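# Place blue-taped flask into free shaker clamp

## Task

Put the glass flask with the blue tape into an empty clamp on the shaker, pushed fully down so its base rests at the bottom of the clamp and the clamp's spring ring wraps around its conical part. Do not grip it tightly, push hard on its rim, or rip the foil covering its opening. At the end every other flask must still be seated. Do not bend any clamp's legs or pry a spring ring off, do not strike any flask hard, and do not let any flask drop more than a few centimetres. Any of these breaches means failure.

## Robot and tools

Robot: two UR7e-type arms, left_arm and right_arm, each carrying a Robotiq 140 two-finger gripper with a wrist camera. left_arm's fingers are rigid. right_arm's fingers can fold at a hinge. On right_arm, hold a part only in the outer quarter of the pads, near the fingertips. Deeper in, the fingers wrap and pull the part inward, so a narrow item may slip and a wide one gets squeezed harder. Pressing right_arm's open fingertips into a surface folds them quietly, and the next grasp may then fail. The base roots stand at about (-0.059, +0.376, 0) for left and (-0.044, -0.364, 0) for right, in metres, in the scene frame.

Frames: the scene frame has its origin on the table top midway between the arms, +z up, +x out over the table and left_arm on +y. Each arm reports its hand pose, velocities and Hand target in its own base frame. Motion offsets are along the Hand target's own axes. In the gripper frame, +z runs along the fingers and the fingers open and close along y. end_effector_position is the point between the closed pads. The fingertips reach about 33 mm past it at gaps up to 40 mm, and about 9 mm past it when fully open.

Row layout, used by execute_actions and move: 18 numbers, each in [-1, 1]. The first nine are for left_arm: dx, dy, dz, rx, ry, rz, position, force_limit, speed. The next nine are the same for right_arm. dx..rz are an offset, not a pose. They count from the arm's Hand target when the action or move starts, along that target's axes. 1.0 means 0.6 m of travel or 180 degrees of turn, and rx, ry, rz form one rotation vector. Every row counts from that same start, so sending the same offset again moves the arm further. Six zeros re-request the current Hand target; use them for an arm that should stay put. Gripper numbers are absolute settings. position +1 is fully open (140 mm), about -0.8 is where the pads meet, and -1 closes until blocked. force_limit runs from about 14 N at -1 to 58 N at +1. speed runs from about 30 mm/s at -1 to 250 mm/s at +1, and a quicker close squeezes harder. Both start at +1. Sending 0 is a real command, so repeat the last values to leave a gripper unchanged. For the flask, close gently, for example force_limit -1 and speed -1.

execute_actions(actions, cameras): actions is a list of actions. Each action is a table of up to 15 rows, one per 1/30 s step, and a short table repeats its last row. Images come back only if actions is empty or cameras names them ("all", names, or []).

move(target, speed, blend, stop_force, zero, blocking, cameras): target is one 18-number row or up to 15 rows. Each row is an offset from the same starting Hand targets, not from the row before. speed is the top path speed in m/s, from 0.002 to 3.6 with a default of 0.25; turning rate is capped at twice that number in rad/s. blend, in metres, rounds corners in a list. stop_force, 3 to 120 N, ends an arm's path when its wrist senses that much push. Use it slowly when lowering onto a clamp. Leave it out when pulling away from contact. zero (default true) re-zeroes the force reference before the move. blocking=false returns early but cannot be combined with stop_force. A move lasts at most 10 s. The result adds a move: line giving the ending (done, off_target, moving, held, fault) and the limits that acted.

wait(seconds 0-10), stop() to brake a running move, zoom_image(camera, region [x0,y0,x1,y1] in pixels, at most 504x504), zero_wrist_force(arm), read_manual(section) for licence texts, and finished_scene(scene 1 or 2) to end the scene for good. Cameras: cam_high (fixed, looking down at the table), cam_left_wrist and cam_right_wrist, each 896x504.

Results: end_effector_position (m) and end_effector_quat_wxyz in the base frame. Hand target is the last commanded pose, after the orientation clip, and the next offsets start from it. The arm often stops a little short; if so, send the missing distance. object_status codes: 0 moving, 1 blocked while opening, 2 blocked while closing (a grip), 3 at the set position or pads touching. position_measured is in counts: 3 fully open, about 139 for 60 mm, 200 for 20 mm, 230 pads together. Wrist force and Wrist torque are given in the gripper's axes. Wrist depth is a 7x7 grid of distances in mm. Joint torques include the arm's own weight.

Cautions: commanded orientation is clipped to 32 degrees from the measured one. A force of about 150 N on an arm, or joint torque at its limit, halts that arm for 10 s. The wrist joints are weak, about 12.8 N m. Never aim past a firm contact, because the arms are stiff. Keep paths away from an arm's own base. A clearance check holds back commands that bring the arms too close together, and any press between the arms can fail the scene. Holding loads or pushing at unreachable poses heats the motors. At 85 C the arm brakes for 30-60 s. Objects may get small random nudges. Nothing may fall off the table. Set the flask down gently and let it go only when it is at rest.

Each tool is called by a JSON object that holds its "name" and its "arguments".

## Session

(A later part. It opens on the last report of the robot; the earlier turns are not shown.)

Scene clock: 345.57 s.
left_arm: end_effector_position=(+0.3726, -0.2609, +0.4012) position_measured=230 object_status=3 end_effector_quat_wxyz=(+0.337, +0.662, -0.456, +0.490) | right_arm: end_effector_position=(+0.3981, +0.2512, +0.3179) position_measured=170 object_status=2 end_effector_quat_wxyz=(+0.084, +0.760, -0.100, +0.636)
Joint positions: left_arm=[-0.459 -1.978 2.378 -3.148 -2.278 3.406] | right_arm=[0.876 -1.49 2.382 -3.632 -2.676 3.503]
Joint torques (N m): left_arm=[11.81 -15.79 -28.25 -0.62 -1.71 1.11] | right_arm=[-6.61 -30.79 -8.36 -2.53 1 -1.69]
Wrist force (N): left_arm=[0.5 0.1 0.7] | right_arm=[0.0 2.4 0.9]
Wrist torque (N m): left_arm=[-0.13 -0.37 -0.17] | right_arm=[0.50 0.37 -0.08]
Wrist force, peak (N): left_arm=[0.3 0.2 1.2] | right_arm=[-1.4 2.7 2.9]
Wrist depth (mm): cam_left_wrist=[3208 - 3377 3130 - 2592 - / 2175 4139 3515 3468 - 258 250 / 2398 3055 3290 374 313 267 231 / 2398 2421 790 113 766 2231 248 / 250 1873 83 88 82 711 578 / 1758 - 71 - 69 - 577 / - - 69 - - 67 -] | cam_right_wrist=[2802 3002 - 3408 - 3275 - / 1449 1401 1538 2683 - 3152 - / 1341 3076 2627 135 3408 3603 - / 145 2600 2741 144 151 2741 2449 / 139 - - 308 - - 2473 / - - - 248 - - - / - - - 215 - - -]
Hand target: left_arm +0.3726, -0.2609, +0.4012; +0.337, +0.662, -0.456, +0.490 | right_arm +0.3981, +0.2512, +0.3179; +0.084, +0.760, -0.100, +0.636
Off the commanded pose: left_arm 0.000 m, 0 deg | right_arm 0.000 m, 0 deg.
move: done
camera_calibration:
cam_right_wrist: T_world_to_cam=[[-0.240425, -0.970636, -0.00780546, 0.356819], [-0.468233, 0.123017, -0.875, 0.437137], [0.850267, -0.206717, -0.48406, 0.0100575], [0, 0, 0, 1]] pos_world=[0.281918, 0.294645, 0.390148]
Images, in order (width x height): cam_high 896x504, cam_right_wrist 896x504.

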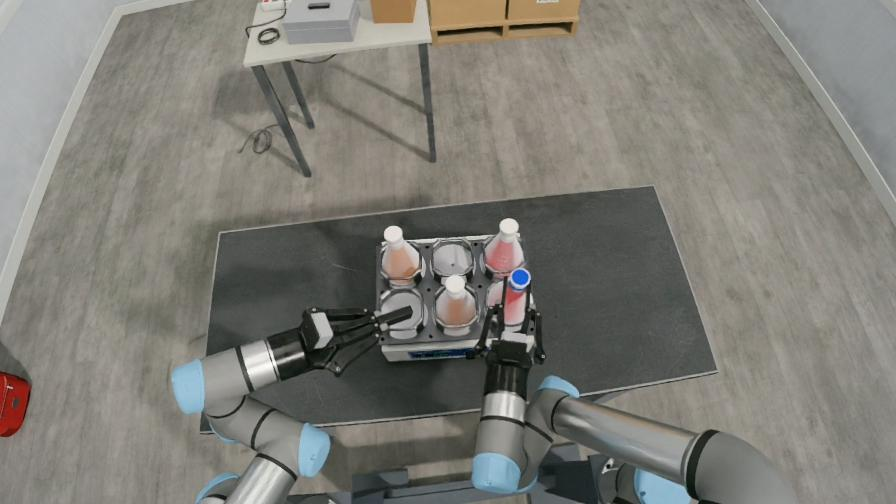

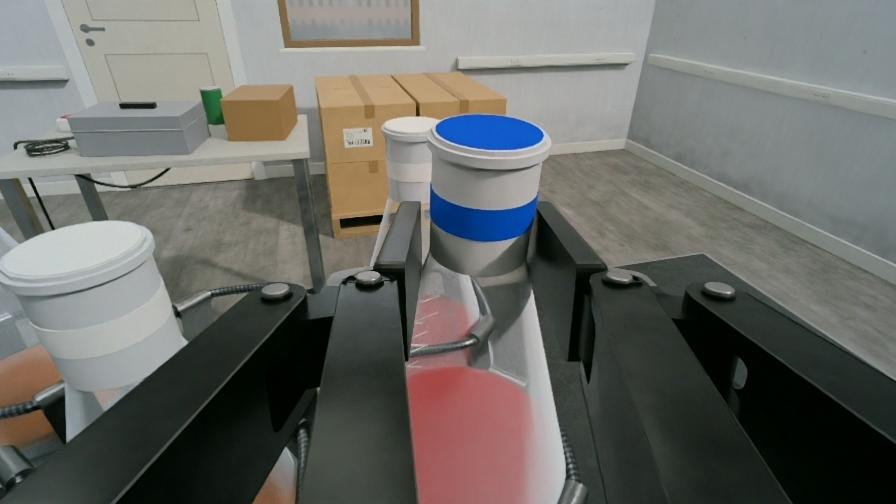

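{"name": "move", "arguments": {"target": [[0,0,0,0,0,0,-1,-1,-1,0.0003,-0.011,0.0023,0,0,0,-1,-1,-1]], "speed": 0.02}}

{"name": "move", "arguments": {"target": [0,0,0,0,0,0,-1,-1,-1,-0.041,0,0.0073,0,0,0,-1,-1,-1], "speed": 0.01, "stop_force": 62, "cameras": ["cam_high","cam_right_wrist"]}}

{"name": "zoom_image", "arguments": {"camera": "cam_high", "region": [440, 230, 560, 360]}}

Scene clock: 350.70 s.
left_arm: end_effector_position=(+0.3726, -0.2609, +0.4012) position_measured=230 object_status=3 end_effector_quat_wxyz=(+0.337, +0.662, -0.456, +0.490) | right_arm: end_effector_position=(+0.4012, +0.2574, +0.3178) position_measured=170 object_status=2 end_effector_quat_wxyz=(+0.084, +0.760, -0.100, +0.636)
Joint positions: left_arm=[-0.459 -1.978 2.378 -3.148 -2.278 3.406] | right_arm=[0.88 -1.475 2.365 -3.626 -2.681 3.508]
Joint torques (N m): left_arm=[11.58 -15.71 -28.47 -0.64 -1.92 0.99] | right_arm=[-0.78 -29.41 -9.58 -1.26 -1.26 1.46]
Wrist force (N): left_arm=[0.3 0.1 0.8] | right_arm=[-0.6 5.6 -1.7]
Wrist torque (N m): left_arm=[-0.10 -0.34 -0.17] | right_arm=[0.41 0.29 -0.16]
Wrist force, peak (N): left_arm=[0.4 0.3 1.1] | right_arm=[-2.4 6.0 0.1]
Wrist depth (mm): cam_left_wrist=[2984 3515 4424 3290 2566 2444 2138 / 2333 4073 3888 4010 3130 258 319 / 2376 3092 3208 367 307 266 227 / 2312 2312 551 119 119 2291 243 / 251 2037 83 88 82 686 573 / 1635 - 71 - 69 - 575 / - - 69 - - 68 -] | cam_right_wrist=[2473 3552 3503 - - 3821 - / 1538 1417 2425 2655 - 3275 - / 1349 3002 2547 135 3363 4670 - / 1249 2627 2627 147 149 2771 2573 / 133 - - 324 - - 2232 / - - - - - - - / - - - 205 - - -]
Hand target: left_arm +0.3726, -0.2609, +0.4012; +0.337, +0.662, -0.456, +0.490 | right_arm +0.4011, +0.2573, +0.3178; +0.084, +0.760, -0.100, +0.636
Off the commanded pose: left_arm 0.000 m, 0 deg | right_arm 0.000 m, 0 deg.
move: done

Scene clock: 352.60 s.
left_arm: end_effector_position=(+0.3726, -0.2609, +0.4012) position_measured=230 object_status=3 end_effector_quat_wxyz=(+0.337, +0.662, -0.456, +0.490) | right_arm: end_effector_position=(+0.4011, +0.2572, +0.3096) position_measured=170 object_status=2 end_effector_quat_wxyz=(+0.084, +0.760, -0.100, +0.637)
Joint positions: left_arm=[-0.459 -1.978 2.378 -3.148 -2.278 3.406] | right_arm=[0.88 -1.453 2.373 -3.656 -2.681 3.508]
Joint torques (N m): left_arm=[11.4 -15.81 -27.7 -0.65 -1.87 0.83] | right_arm=[-10.07 -9.44 -0.83 9.13 4.75 1.02]
Wrist force (N): left_arm=[0.3 0.3 0.8] | right_arm=[49.7 -4.7 -13.2]
Wrist torque (N m): left_arm=[-0.06 -0.33 -0.18] | right_arm=[0.83 1.24 0.16]
Wrist force, peak (N): left_arm=[0.4 0.4 1.0] | right_arm=[60.7 -5.5 -18.0]
Wrist depth (mm): cam_left_wrist=[3208 - 3614 4277 2820 - - / 2312 3888 3614 385 2984 261 320 / 2333 2916 3130 983 335 272 232 / 2333 2491 540 119 117 354 238 / 251 2070 83 88 82 690 341 / 1711 - 71 - 69 - 579 / - - 69 - - 68 -] | cam_right_wrist=[2802 3192 3363 - 3552 - - / 2933 1386 2357 150 2866 3114 - / 1314 1458 2293 136 3821 3503 - / - 2683 - 145 147 2802 2547 / 134 - - 301 127 - 2137 / - - - 236 - - - / - - - - - - -]
Hand target: left_arm +0.3726, -0.2609, +0.4012; +0.337, +0.662, -0.456, +0.490 | right_arm +0.4011, +0.2572, +0.3096; +0.084, +0.760, -0.100, +0.637 (not the last commanded pose)
Off the commanded pose: left_arm 0.000 m, 0 deg | right_arm 0.017 m, 0 deg.
move: contact (right_arm)
camera_calibration:
cam_right_wrist: T_world_to_cam=[[-0.240438, -0.970631, -0.00807494, 0.363428], [-0.467993, 0.123208, -0.875101, 0.430413], [0.850395, -0.206628, -0.483873, 0.00446054], [0, 0, 0, 1]] pos_world=[0.285019, 0.300645, 0.381748]
Images, in order (width x height): cam_high 896x504, cam_right_wrist 896x504.

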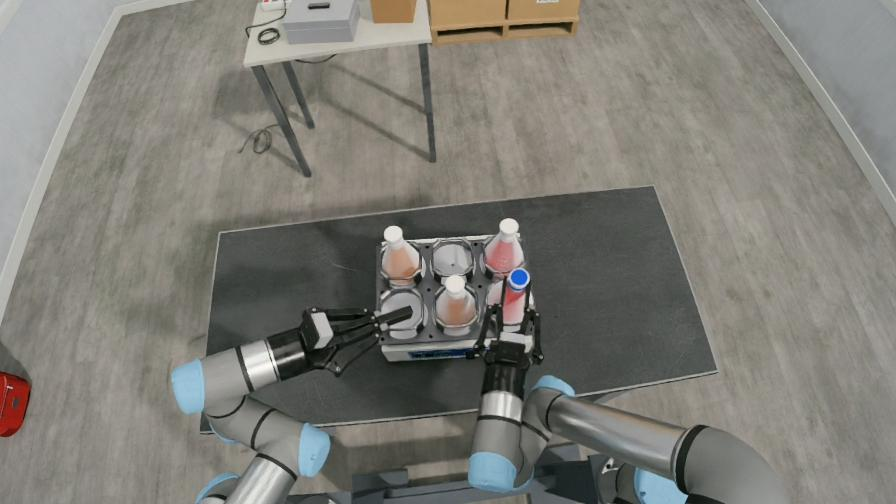

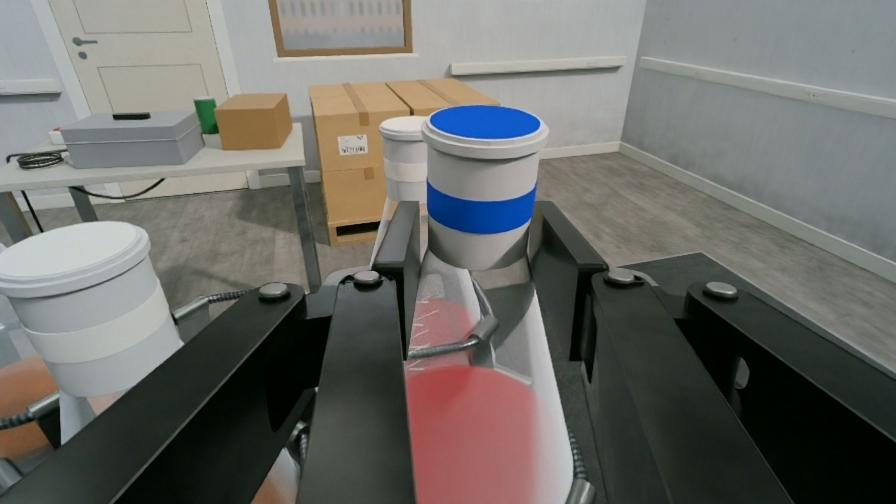

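Scaled by 3.877 from the camera's 896x504 image, which has a finer 1280x720 frame.

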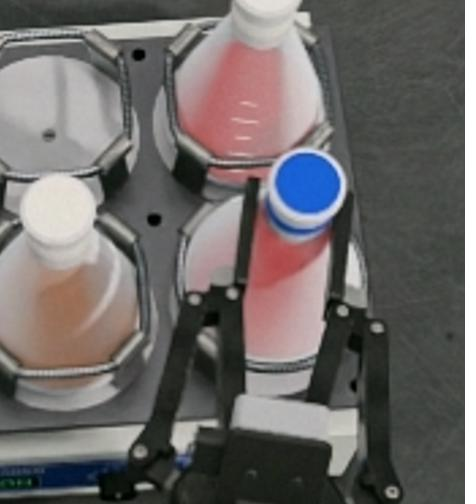

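{"name": "move", "arguments": {"target": [[0,0,0,0,0,0,-1,-1,-1,-0.0016,-0.010,0,0,0,0,-1,-1,-1],[0,0,0,0,0,0,-1,-1,-1,-0.002,0,0.0085,0,0,0,-1,-1,-1],[0,0,0,0,0,0,-1,-1,-1,-0.0045,0.01,0,0,0,0,-1,-1,-1],[0,0,0,0,0,0,-1,-1,-1,-0.006,0,-0.01,0,0,0,-1,-1,-1],[0,0,0,0,0,0,-1,-1,-1,-0.006,-0.01,0,0,0,0,-1,-1,-1],[0,0,0,0,0,0,-1,-1,-1,-0.006,0,0.008,0,0,0,-1,-1,-1],[0,0,0,0,0,0,-1,-1,-1,-0.006,0.008,0,0,0,0,-1,-1,-1],[0,0,0,0,0,0,-1,-1,-1,-0.006,0,0,0,0,0,-1,-1,-1]], "speed": 0.015, "blend": 0.003, "cameras": ["cam_high","cam_right_wrist"]}}

{"name": "zoom_image", "arguments": {"camera": "cam_high", "region": [440, 230, 560, 360]}}

Scene clock: 361.10 s.
left_arm: end_effector_position=(+0.3726, -0.2609, +0.4012) position_measured=230 object_status=3 end_effector_quat_wxyz=(+0.337, +0.662, -0.456, +0.490) | right_arm: end_effector_position=(+0.4005, +0.2575, +0.3060) position_measured=170 object_status=2 end_effector_quat_wxyz=(+0.084, +0.760, -0.100, +0.637)
Joint positions: left_arm=[-0.459 -1.978 2.378 -3.148 -2.278 3.406] | right_arm=[0.882 -1.444 2.377 -3.668 -2.683 3.509]
Joint torques (N m): left_arm=[12.22 -15.44 -28.57 -0.71 -1.79 0.93] | right_arm=[-1.44 -30.62 -10.84 -3.28 -0.06 0.09]
Wrist force (N): left_arm=[0.2 0.2 0.7] | right_arm=[-6.4 7.5 4.6]
Wrist torque (N m): left_arm=[-0.10 -0.32 -0.17] | right_arm=[0.32 0.23 -0.25]
Wrist force, peak (N): left_arm=[0.5 0.2 1.1] | right_arm=[84.7 -27.7 12.3]
Wrist depth (mm): cam_left_wrist=[2701 2984 3468 3719 2916 2673 2566 / 2291 4349 4010 3666 - 257 330 / 2398 2820 3019 369 341 277 235 / 2516 2491 540 113 327 272 234 / 250 1959 83 88 82 682 324 / 1770 - 71 - 69 - 579 / - - 69 - - 68 -] | cam_right_wrist=[2741 2899 3275 3408 3233 - - / 1401 1393 2497 2547 3709 - 2899 / 1255 3233 2655 - 2899 3233 2425 / 127 2425 2547 143 153 3002 2547 / 136 142 - 307 - - 2335 / - - - 247 - - - / - - - 213 - - -]
Hand target: left_arm +0.3726, -0.2609, +0.4012; +0.337, +0.662, -0.456, +0.490 | right_arm +0.4005, +0.2574, +0.3060; +0.084, +0.760, -0.100, +0.637
Off the commanded pose: left_arm 0.000 m, 0 deg | right_arm 0.000 m, 0 deg.
move: done; blend cut to 0.0024 m at target 7
camera_calibration:
cam_right_wrist: T_world_to_cam=[[-0.240438, -0.970631, -0.00807494, 0.363546], [-0.467993, 0.123208, -0.875101, 0.426945], [0.850395, -0.206628, -0.483873, 0.00329082], [0, 0, 0, 1]] pos_world=[0.284419, 0.300945, 0.378148]
Images, in order (width x height): cam_high 896x504, cam_right_wrist 896x504.

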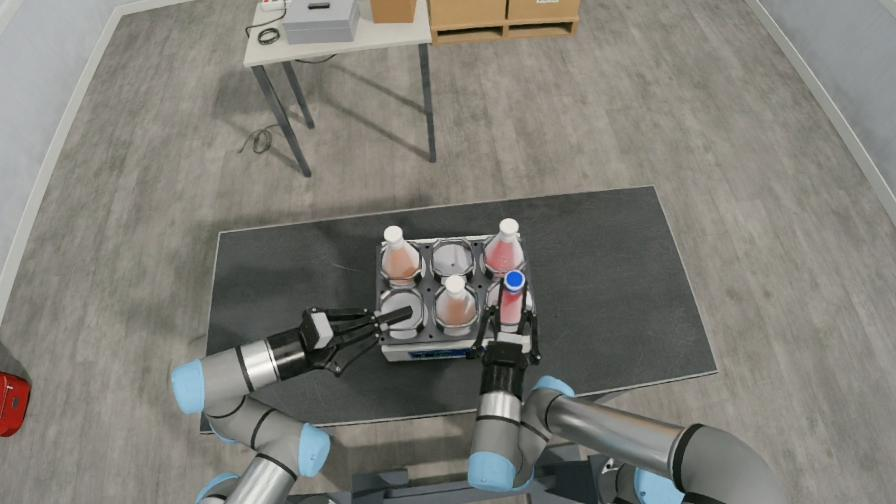

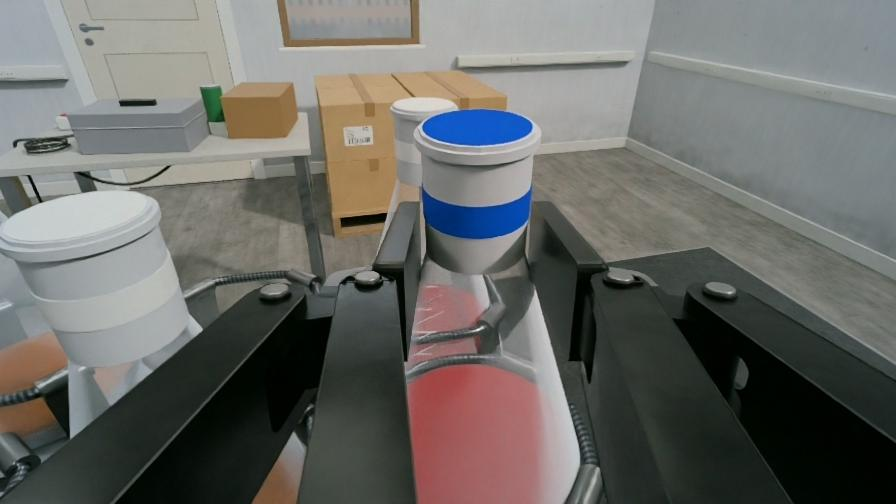

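Scaled by 3.877 from the camera's 896x504 image, which has a finer 1280x720 frame.

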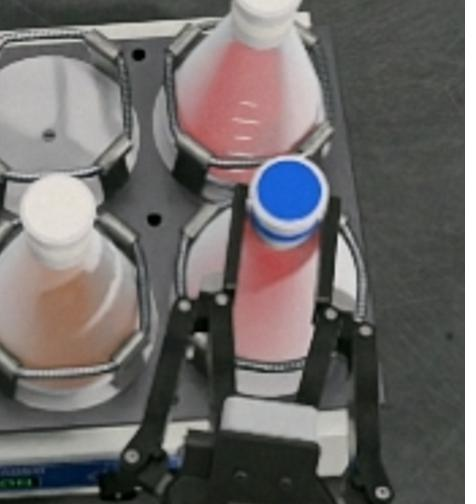

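{"name": "move", "arguments": {"target": [[0,0,0,0,0,0,-1,-1,-1,0,0.005,0,0,0,0,-1,-1,-1],[0,0,0,0,0,0,-1,-1,-1,-0.065,0.005,0.0115,0,0,0,-1,-1,-1]], "speed": 0.012, "stop_force": 16, "cameras": ["cam_high","cam_right_wrist"]}}

{"name": "zoom_image", "arguments": {"camera": "cam_high", "region": [440, 230, 560, 360]}}

Scene clock: 367.50 s.
left_arm: end_effector_position=(+0.3726, -0.2609, +0.4012) position_measured=230 object_status=3 end_effector_quat_wxyz=(+0.337, +0.662, -0.456, +0.490) | right_arm: end_effector_position=(+0.3997, +0.2544, +0.2853) position_measured=170 object_status=2 end_effector_quat_wxyz=(+0.084, +0.760, -0.100, +0.637)
Joint positions: left_arm=[-0.459 -1.978 2.378 -3.148 -2.278 3.406] | right_arm=[0.878 -1.39 2.402 -3.75 -2.679 3.506]
Joint torques (N m): left_arm=[11.56 -15.99 -28.85 -0.75 -1.75 1.01] | right_arm=[5.75 -31.63 -15.95 -1.15 -1.89 1.38]
Wrist force (N): left_arm=[0.5 0.2 0.8] | right_arm=[7.6 2.1 2.4]
Wrist torque (N m): left_arm=[-0.08 -0.38 -0.17] | right_arm=[0.93 0.70 0.17]
Wrist force, peak (N): left_arm=[0.6 0.4 0.9] | right_arm=[12.3 1.8 2.7]
Wrist depth (mm): cam_left_wrist=[2789 3666 3719 3168 2916 2619 2566 / 2175 4073 3422 - 3208 2619 330 / 2467 3092 2984 380 393 278 264 / 2376 2566 552 113 311 282 244 / 251 2086 83 88 82 86 308 / 1746 - 71 - 69 - 581 / - - 69 - - 67 -] | cam_right_wrist=[2866 3152 - 3233 - 2627 2067 / 2771 1393 1596 239 3764 3076 2600 / 125 3275 2712 131 3503 3076 2741 / - 2379 - 148 148 2425 2573 / 249 - - 277 126 - - / - - - - - - - / - - - - - - -]
Hand target: left_arm +0.3726, -0.2609, +0.4012; +0.337, +0.662, -0.456, +0.490 | right_arm +0.3997, +0.2544, +0.2853; +0.084, +0.760, -0.100, +0.637 (not the last commanded pose)
Off the commanded pose: left_arm 0.000 m, 0 deg | right_arm 0.019 m, 0 deg.
move: contact (right_arm); path passed 1 of 2 targets
camera_calibration:
cam_right_wrist: T_world_to_cam=[[-0.240637, -0.970578, -0.00848642, 0.360341], [-0.467687, 0.123607, -0.875209, 0.408538], [0.850508, -0.206638, -0.483671, -0.00675044], [0, 0, 0, 1]] pos_world=[0.28352, 0.297846, 0.357349]
Images, in order (width x height): cam_high 896x504, cam_right_wrist 896x504.

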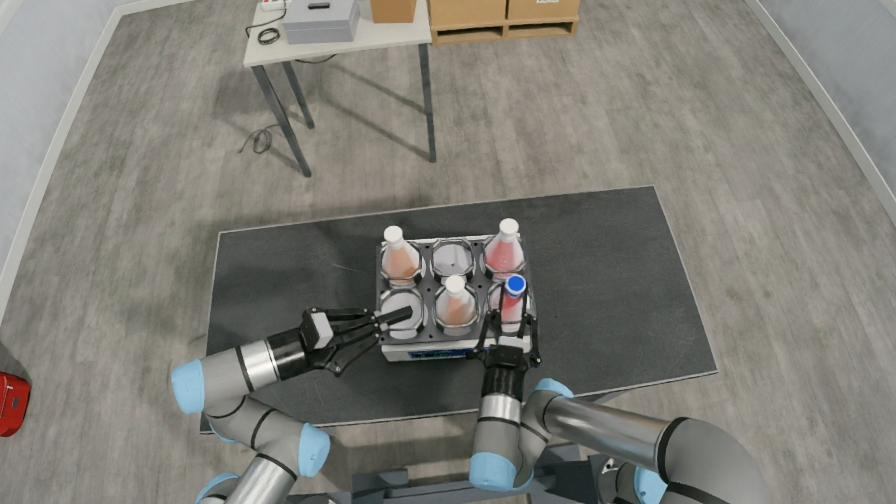

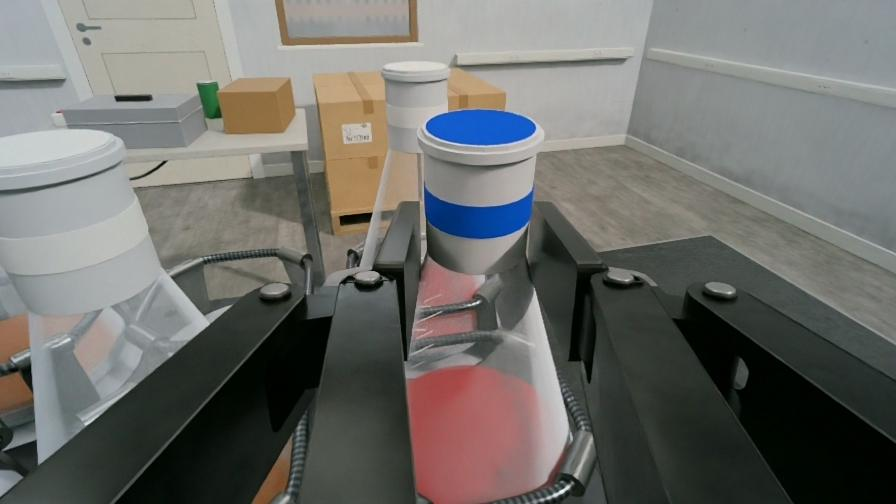

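Scaled by 3.877 from the camera's 896x504 image, which has a finer 1280x720 frame.

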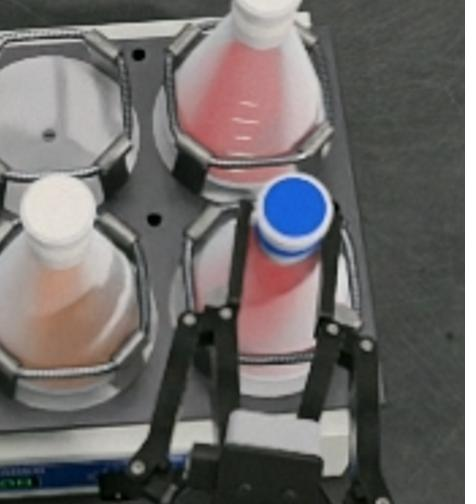

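{"name": "move", "arguments": {"target": [0,0,0,0,0,0,-1,-1,-1,-0.03,0,0.0053,0,0,0,-1,-1,-1], "speed": 0.01, "stop_force": 16}}

{"name": "move", "arguments": {"target": [[0,0,0,0,0,0,-1,-1,-1,0.012,0,-0.0021,0,0,0,-1,-1,-1],[0,0,0,0,0,0,-1,-1,-1,0.012,0,-0.0021,0,0,0,0.05,-1,-1],[0.05,0,-0.12,0,0,0,-1,-1,-1,0.05,0,-0.12,0,0,0,0.05,-1,-1]], "speed": [0.02,0.02,0.08], "cameras": ["all"]}}

{"name": "zoom_image", "arguments": {"camera": "cam_high", "region": [370, 210, 550, 370]}}

{"name": "zoom_image", "arguments": {"camera": "cam_right_wrist", "region": [250, 60, 750, 504]}}

Scene clock: 372.83 s.
left_arm: end_effector_position=(+0.3726, -0.2609, +0.4012) position_measured=230 object_status=3 end_effector_quat_wxyz=(+0.337, +0.662, -0.456, +0.490) | right_arm: end_effector_position=(+0.3997, +0.2544, +0.2814) position_measured=170 object_status=2 end_effector_quat_wxyz=(+0.084, +0.760, -0.100, +0.637)
Joint positions: left_arm=[-0.459 -1.978 2.378 -3.148 -2.278 3.406] | right_arm=[0.878 -1.379 2.405 -3.765 -2.679 3.506]
Joint torques (N m): left_arm=[11.76 -15.65 -28.4 -0.9 -1.75 0.86] | right_arm=[5.24 -25.65 -3.76 2.04 -2.15 0.95]
Wrist force (N): left_arm=[0.4 0.3 0.7] | right_arm=[20.9 -3.0 2.8]
Wrist torque (N m): left_arm=[-0.08 -0.35 -0.17] | right_arm=[1.12 1.01 0.57]
Wrist force, peak (N): left_arm=[0.9 0.3 0.8] | right_arm=[27.6 -3.8 3.3]
Wrist depth (mm): cam_left_wrist=[- 3666 3719 - 2673 2916 - / 2398 3948 4277 - - - 354 / 2491 3055 3130 388 394 282 317 / 2421 2592 538 119 316 280 246 / 249 2053 83 88 82 92 299 / 1746 - 71 - 69 - 326 / - - 69 - - 68 -] | cam_right_wrist=[2627 3002 3408 3408 3880 4134 2600 / 2771 1393 1363 246 3880 - - / 129 1401 2335 132 3503 3233 - / - 327 - 147 148 4670 2425 / 134 - - 285 126 - 1986 / - - - 257 - - - / - - - 205 - - -]
Hand target: left_arm +0.3726, -0.2609, +0.4012; +0.337, +0.662, -0.456, +0.490 | right_arm +0.3997, +0.2544, +0.2814; +0.084, +0.760, -0.100, +0.637 (not the last commanded pose)
Off the commanded pose: left_arm 0.000 m, 0 deg | right_arm 0.014 m, 0 deg.
move: contact (right_arm)

Scene clock: 376.27 s.
left_arm: end_effector_position=(+0.3510, -0.2047, +0.4510) position_measured=230 object_status=3 end_effector_quat_wxyz=(+0.337, +0.662, -0.456, +0.491) | right_arm: end_effector_position=(+0.3363, +0.2715, +0.3237) position_measured=123 object_status=3 end_effector_quat_wxyz=(+0.084, +0.760, -0.100, +0.637)
Joint positions: left_arm=[-0.258 -2.095 2.293 -2.858 -2.46 3.528] | right_arm=[1.069 -1.565 2.394 -3.327 -2.846 3.764]
Joint torques (N m): left_arm=[-7.37 10.97 -19.14 -2.18 -0.53 -0.11] | right_arm=[-0.3 -4.44 -17.91 -3.26 0.85 -1.12]
Wrist force (N): left_arm=[0.1 0.2 0.6] | right_arm=[-0.2 3.8 1.1]
Wrist torque (N m): left_arm=[-0.09 -0.29 -0.14] | right_arm=[0.92 0.08 -0.11]
Wrist force, peak (N): left_arm=[-0.2 0.1 2.0] | right_arm=[20.7 -3.2 2.8]
Wrist depth (mm): cam_left_wrist=[3614 3888 - 3130 2398 2701 - / 2592 5032 4139 3422 3666 2950 370 / 2231 3248 3130 1135 442 384 300 / 2619 2491 894 113 339 317 279 / 2037 344 83 88 82 684 638 / 1846 - 71 - 69 - 1688 / - - 69 - - 67 -] | cam_right_wrist=[2802 3152 3076 - 3318 - 2335 / 1356 1501 2497 2771 - - - / 1314 1371 2834 226 3192 3408 2683 / 2627 201 159 376 143 3076 2573 / 372 - 108 352 125 - 2212 / - - - - - - - / - - 281 268 283 - -]
Hand target: left_arm +0.3510, -0.2047, +0.4509; +0.337, +0.662, -0.456, +0.490 | right_arm +0.3363, +0.2715, +0.3236; +0.084, +0.760, -0.100, +0.637
Off the commanded pose: left_arm 0.000 m, 0 deg | right_arm 0.000 m, 0 deg.
move: done
camera_calibration:
cam_left_wrist: T_world_to_cam=[[-0.934603, -0.3544, -0.0303033, 0.281426], [-0.186185, 0.560023, -0.807285, 0.550955], [0.303072, -0.748849, -0.589383, 0.152518], [0, 0, 0, 1]] pos_world=[0.319377, -0.0945981, 0.543197]
cam_right_wrist: T_world_to_cam=[[-0.24072, -0.970552, -0.00907961, 0.362157], [-0.46745, 0.124127, -0.875262, 0.410199], [0.850614, -0.206448, -0.483564, 0.0691321], [0, 0, 0, 1]] pos_world=[0.220121, 0.314848, 0.39575]

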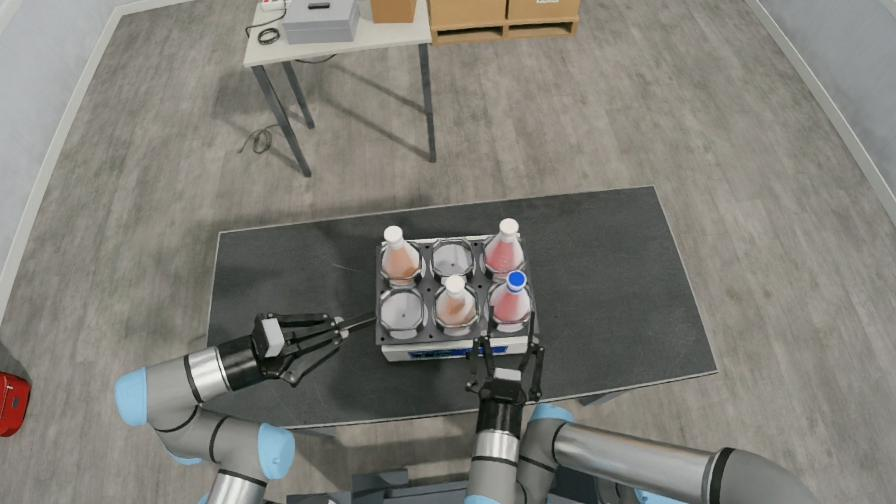

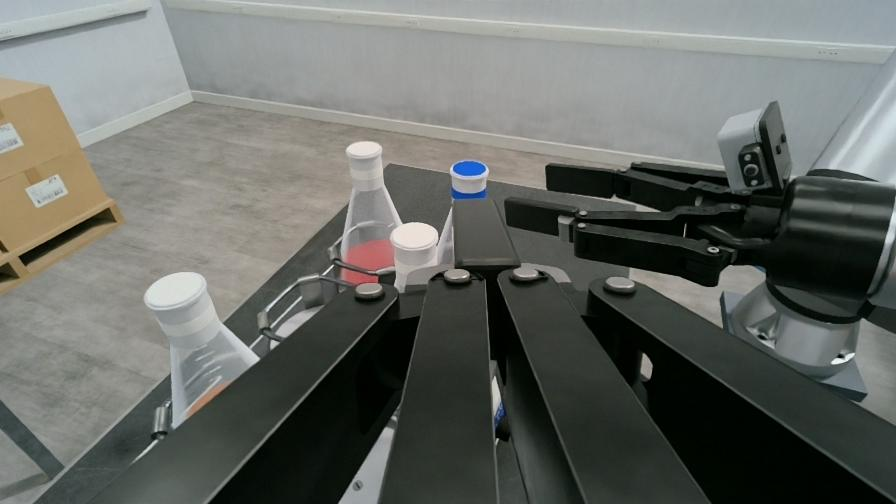

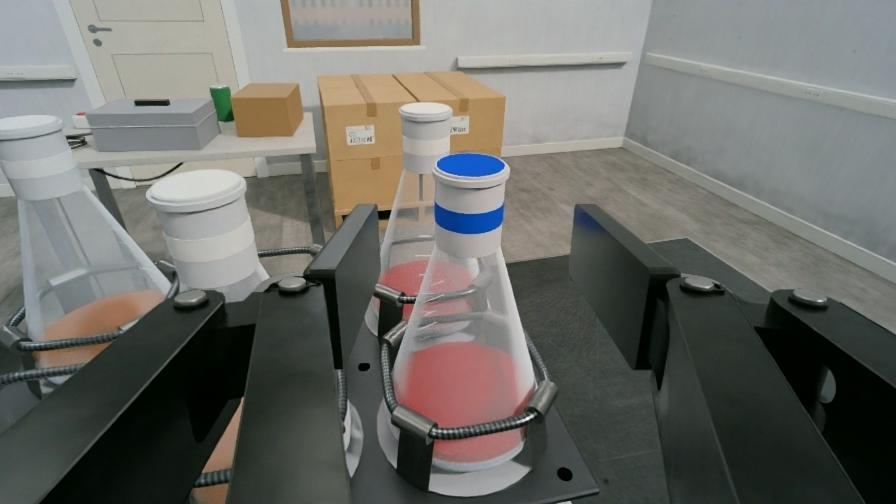

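Scaled by 2.800 from the camera's 896x504 image, which has a finer 1280x720 frame.

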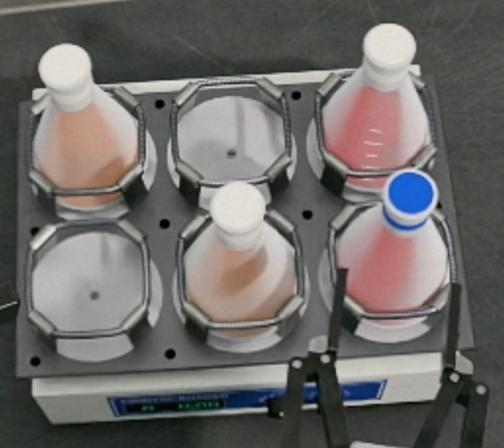

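Scaled by 1.008 from the camera's 896x504 image, which has a finer 1280x720 frame.

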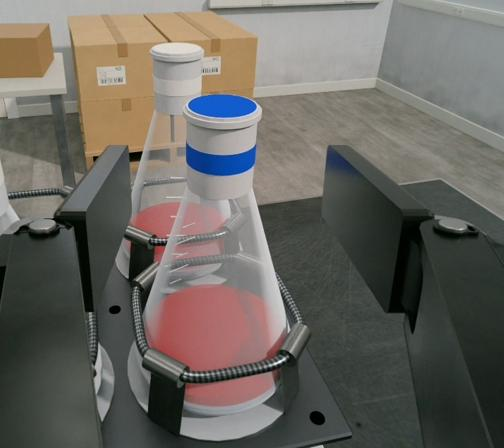

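{"name": "zoom_image", "arguments": {"camera": "cam_right_wrist", "region": [360, 300, 580, 504]}}

{"name": "zoom_image", "arguments": {"camera": "cam_high", "region": [430, 250, 550, 350]}}

Scaled by 2.291 from the camera's 896x504 image, which has a finer 1280x720 frame.

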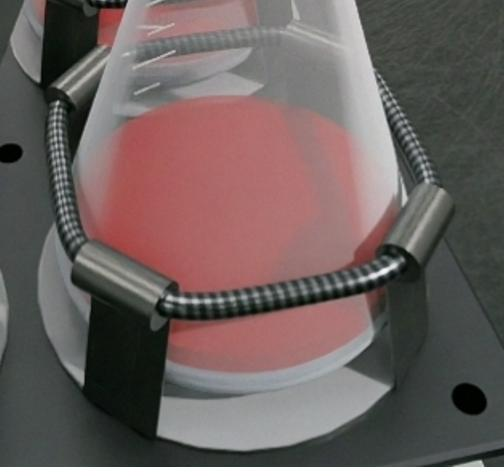

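Scaled by 4.200 from the camera's 896x504 image, which has a finer 1280x720 frame.

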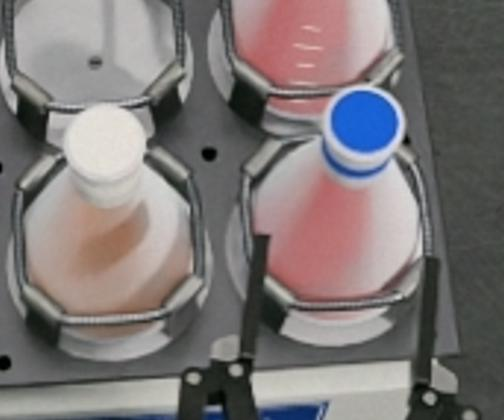

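{"name": "move", "arguments": {"target": [-0.05,0,0.12,0,0,0,1,0,0,0.05,0,-0.12,0,0,0,0.05,-1,-1], "speed": 0.15, "cameras": ["cam_left_wrist","cam_right_wrist"]}}

{"name": "zoom_image", "arguments": {"camera": "cam_left_wrist", "region": [330, 80, 570, 480]}}

{"name": "zoom_image", "arguments": {"camera": "cam_left_wrist", "region": [430, 240, 560, 360]}}

{"name": "zoom_image", "arguments": {"camera": "cam_right_wrist", "region": [100, 100, 600, 504]}}

Scene clock: 394.43 s.
left_arm: end_effector_position=(+0.3725, -0.2606, +0.4014) position_measured=3 object_status=0 end_effector_quat_wxyz=(+0.337, +0.662, -0.456, +0.491) | right_arm: end_effector_position=(+0.2882, +0.2840, +0.3562) position_measured=123 object_status=3 end_effector_quat_wxyz=(+0.077, +0.755, -0.092, +0.645)
Joint positions: left_arm=[-0.458 -1.979 2.378 -3.147 -2.278 3.407] | right_arm=[1.217 -1.718 2.366 -2.843 -2.948 4.081]
Joint torques (N m): left_arm=[-4.72 -14.07 -30.82 -4.44 0.87 -0.78] | right_arm=[-8.14 -0.58 -11.13 -2.84 1 0.07]
Wrist force (N): left_arm=[0.4 0.2 1.0] | right_arm=[-0.3 3.9 0.7]
Wrist torque (N m): left_arm=[-0.10 -0.28 0.02] | right_arm=[0.97 0.10 -0.03]
Wrist force, peak (N): left_arm=[-0.6 0.5 2.8] | right_arm=[6.8 5.6 -5.2]
Wrist depth (mm): cam_left_wrist=[- - - - 2516 2376 - / 2212 4139 4349 3468 - 322 278 / 2467 4752 2950 415 3774 259 228 / 2271 127 539 304 855 136 206 / - 111 467 446 506 653 114 / - 368 394 393 - 1645 94 / - 339 350 368 506 815 719] | cam_right_wrist=[2655 3318 - - - - - / 3233 3192 2600 2771 4134 - 2899 / 1356 1449 2712 2899 4203 3880 - / 2834 1801 159 494 163 2967 2600 / - - 109 393 363 - 2357 / - - - 362 359 - - / - - 315 327 330 - -]
Hand target: left_arm +0.3725, -0.2606, +0.4014; +0.337, +0.662, -0.456, +0.490 | right_arm +0.2882, +0.2840, +0.3562; +0.077, +0.755, -0.092, +0.645 (not the last commanded pose)
Off the commanded pose: left_arm 0.000 m, 0 deg | right_arm 0.019 m, 2 deg.
move: held (right_arm; a check stopped the path); limits=held
pose unreachable (right arm): on one or more control steps of this call, first in action 0 (counted from 0), this arm could not follow its commanded pose, so it was not sent that pose on those steps. It may still have moved: this result reports where it is.
cause: moving toward the commanded pose would bring two parts of the arm too close to each other (its gripper and another part of the arm, with joints 4 (wrist 1) to 6 (wrist 3) between them, 3 mm apart when it was first held).
camera_calibration:
cam_left_wrist: T_world_to_cam=[[-0.934622, -0.354368, -0.0300915, 0.280113], [-0.186378, 0.560102, -0.807186, 0.546252], [0.302895, -0.748805, -0.58953, 0.0750464], [0, 0, 0, 1]] pos_world=[0.340878, -0.150498, 0.493598]
cam_right_wrist: T_world_to_cam=[[-0.218354, -0.975815, -0.0103478, 0.358492], [-0.45316, 0.110781, -0.884519, 0.417594], [0.864273, -0.188449, -0.46639, 0.113286], [0, 0, 0, 1]] pos_world=[0.169605, 0.324909, 0.425915]
Images, in order (width x height): cam_left_wrist 896x504, cam_right_wrist 896x504.

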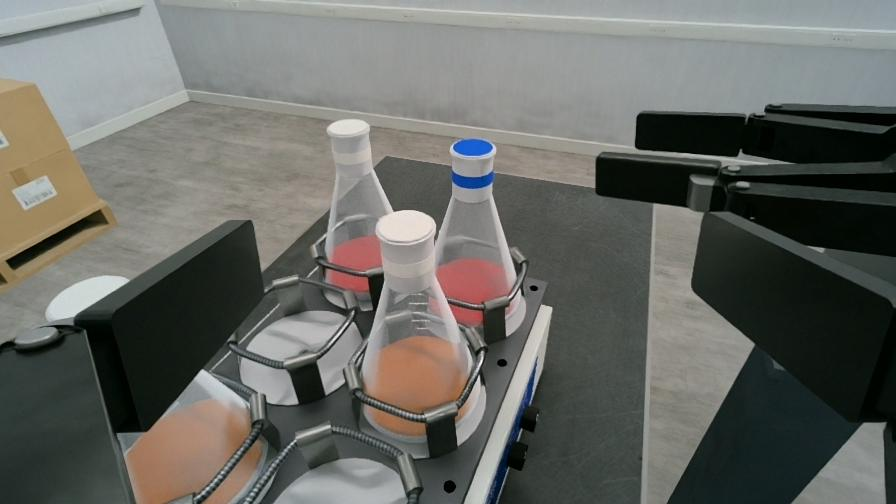

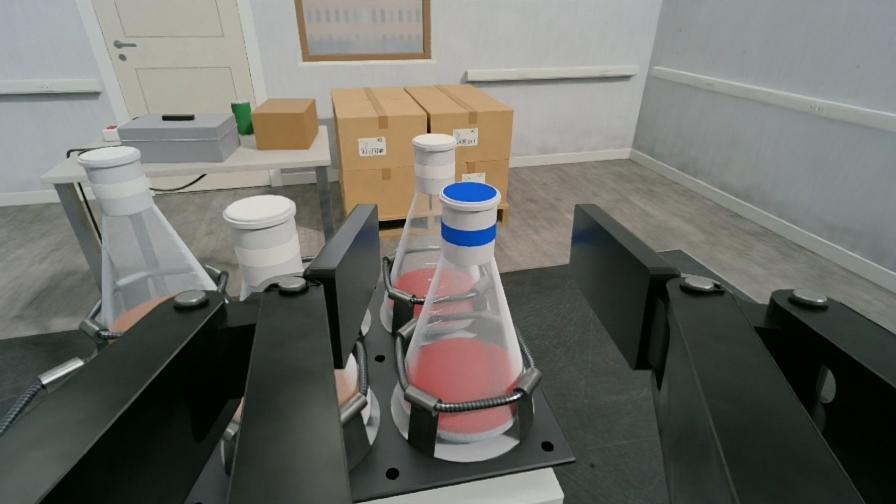

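Scaled by 1.260 from the camera's 896x504 image, which has a finer 1280x720 frame.

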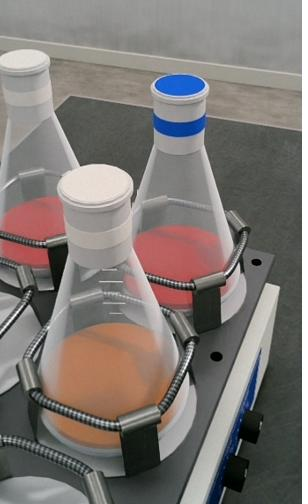

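Scaled by 3.877 from the camera's 896x504 image, which has a finer 1280x720 frame.

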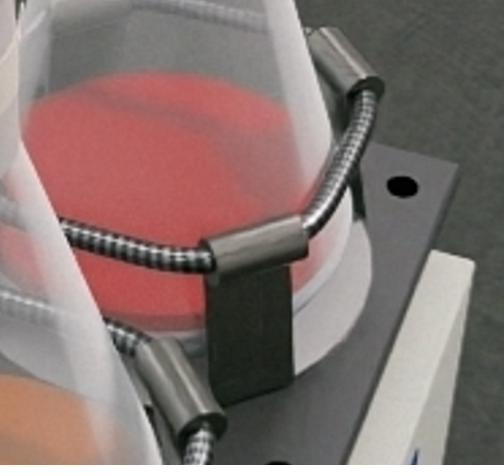

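Scaled by 1.008 from the camera's 896x504 image, which has a finer 1280x720 frame.

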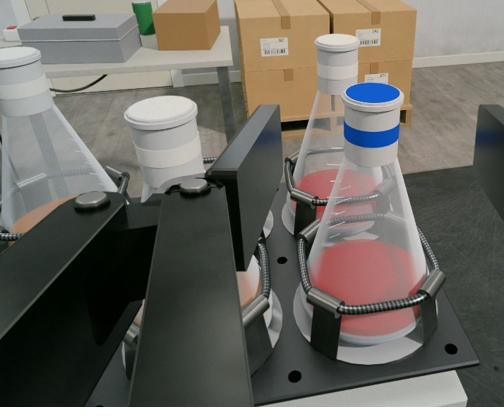

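{"name": "finished_scene", "arguments": {"scene": 2}}

The scene is finished: the task was done.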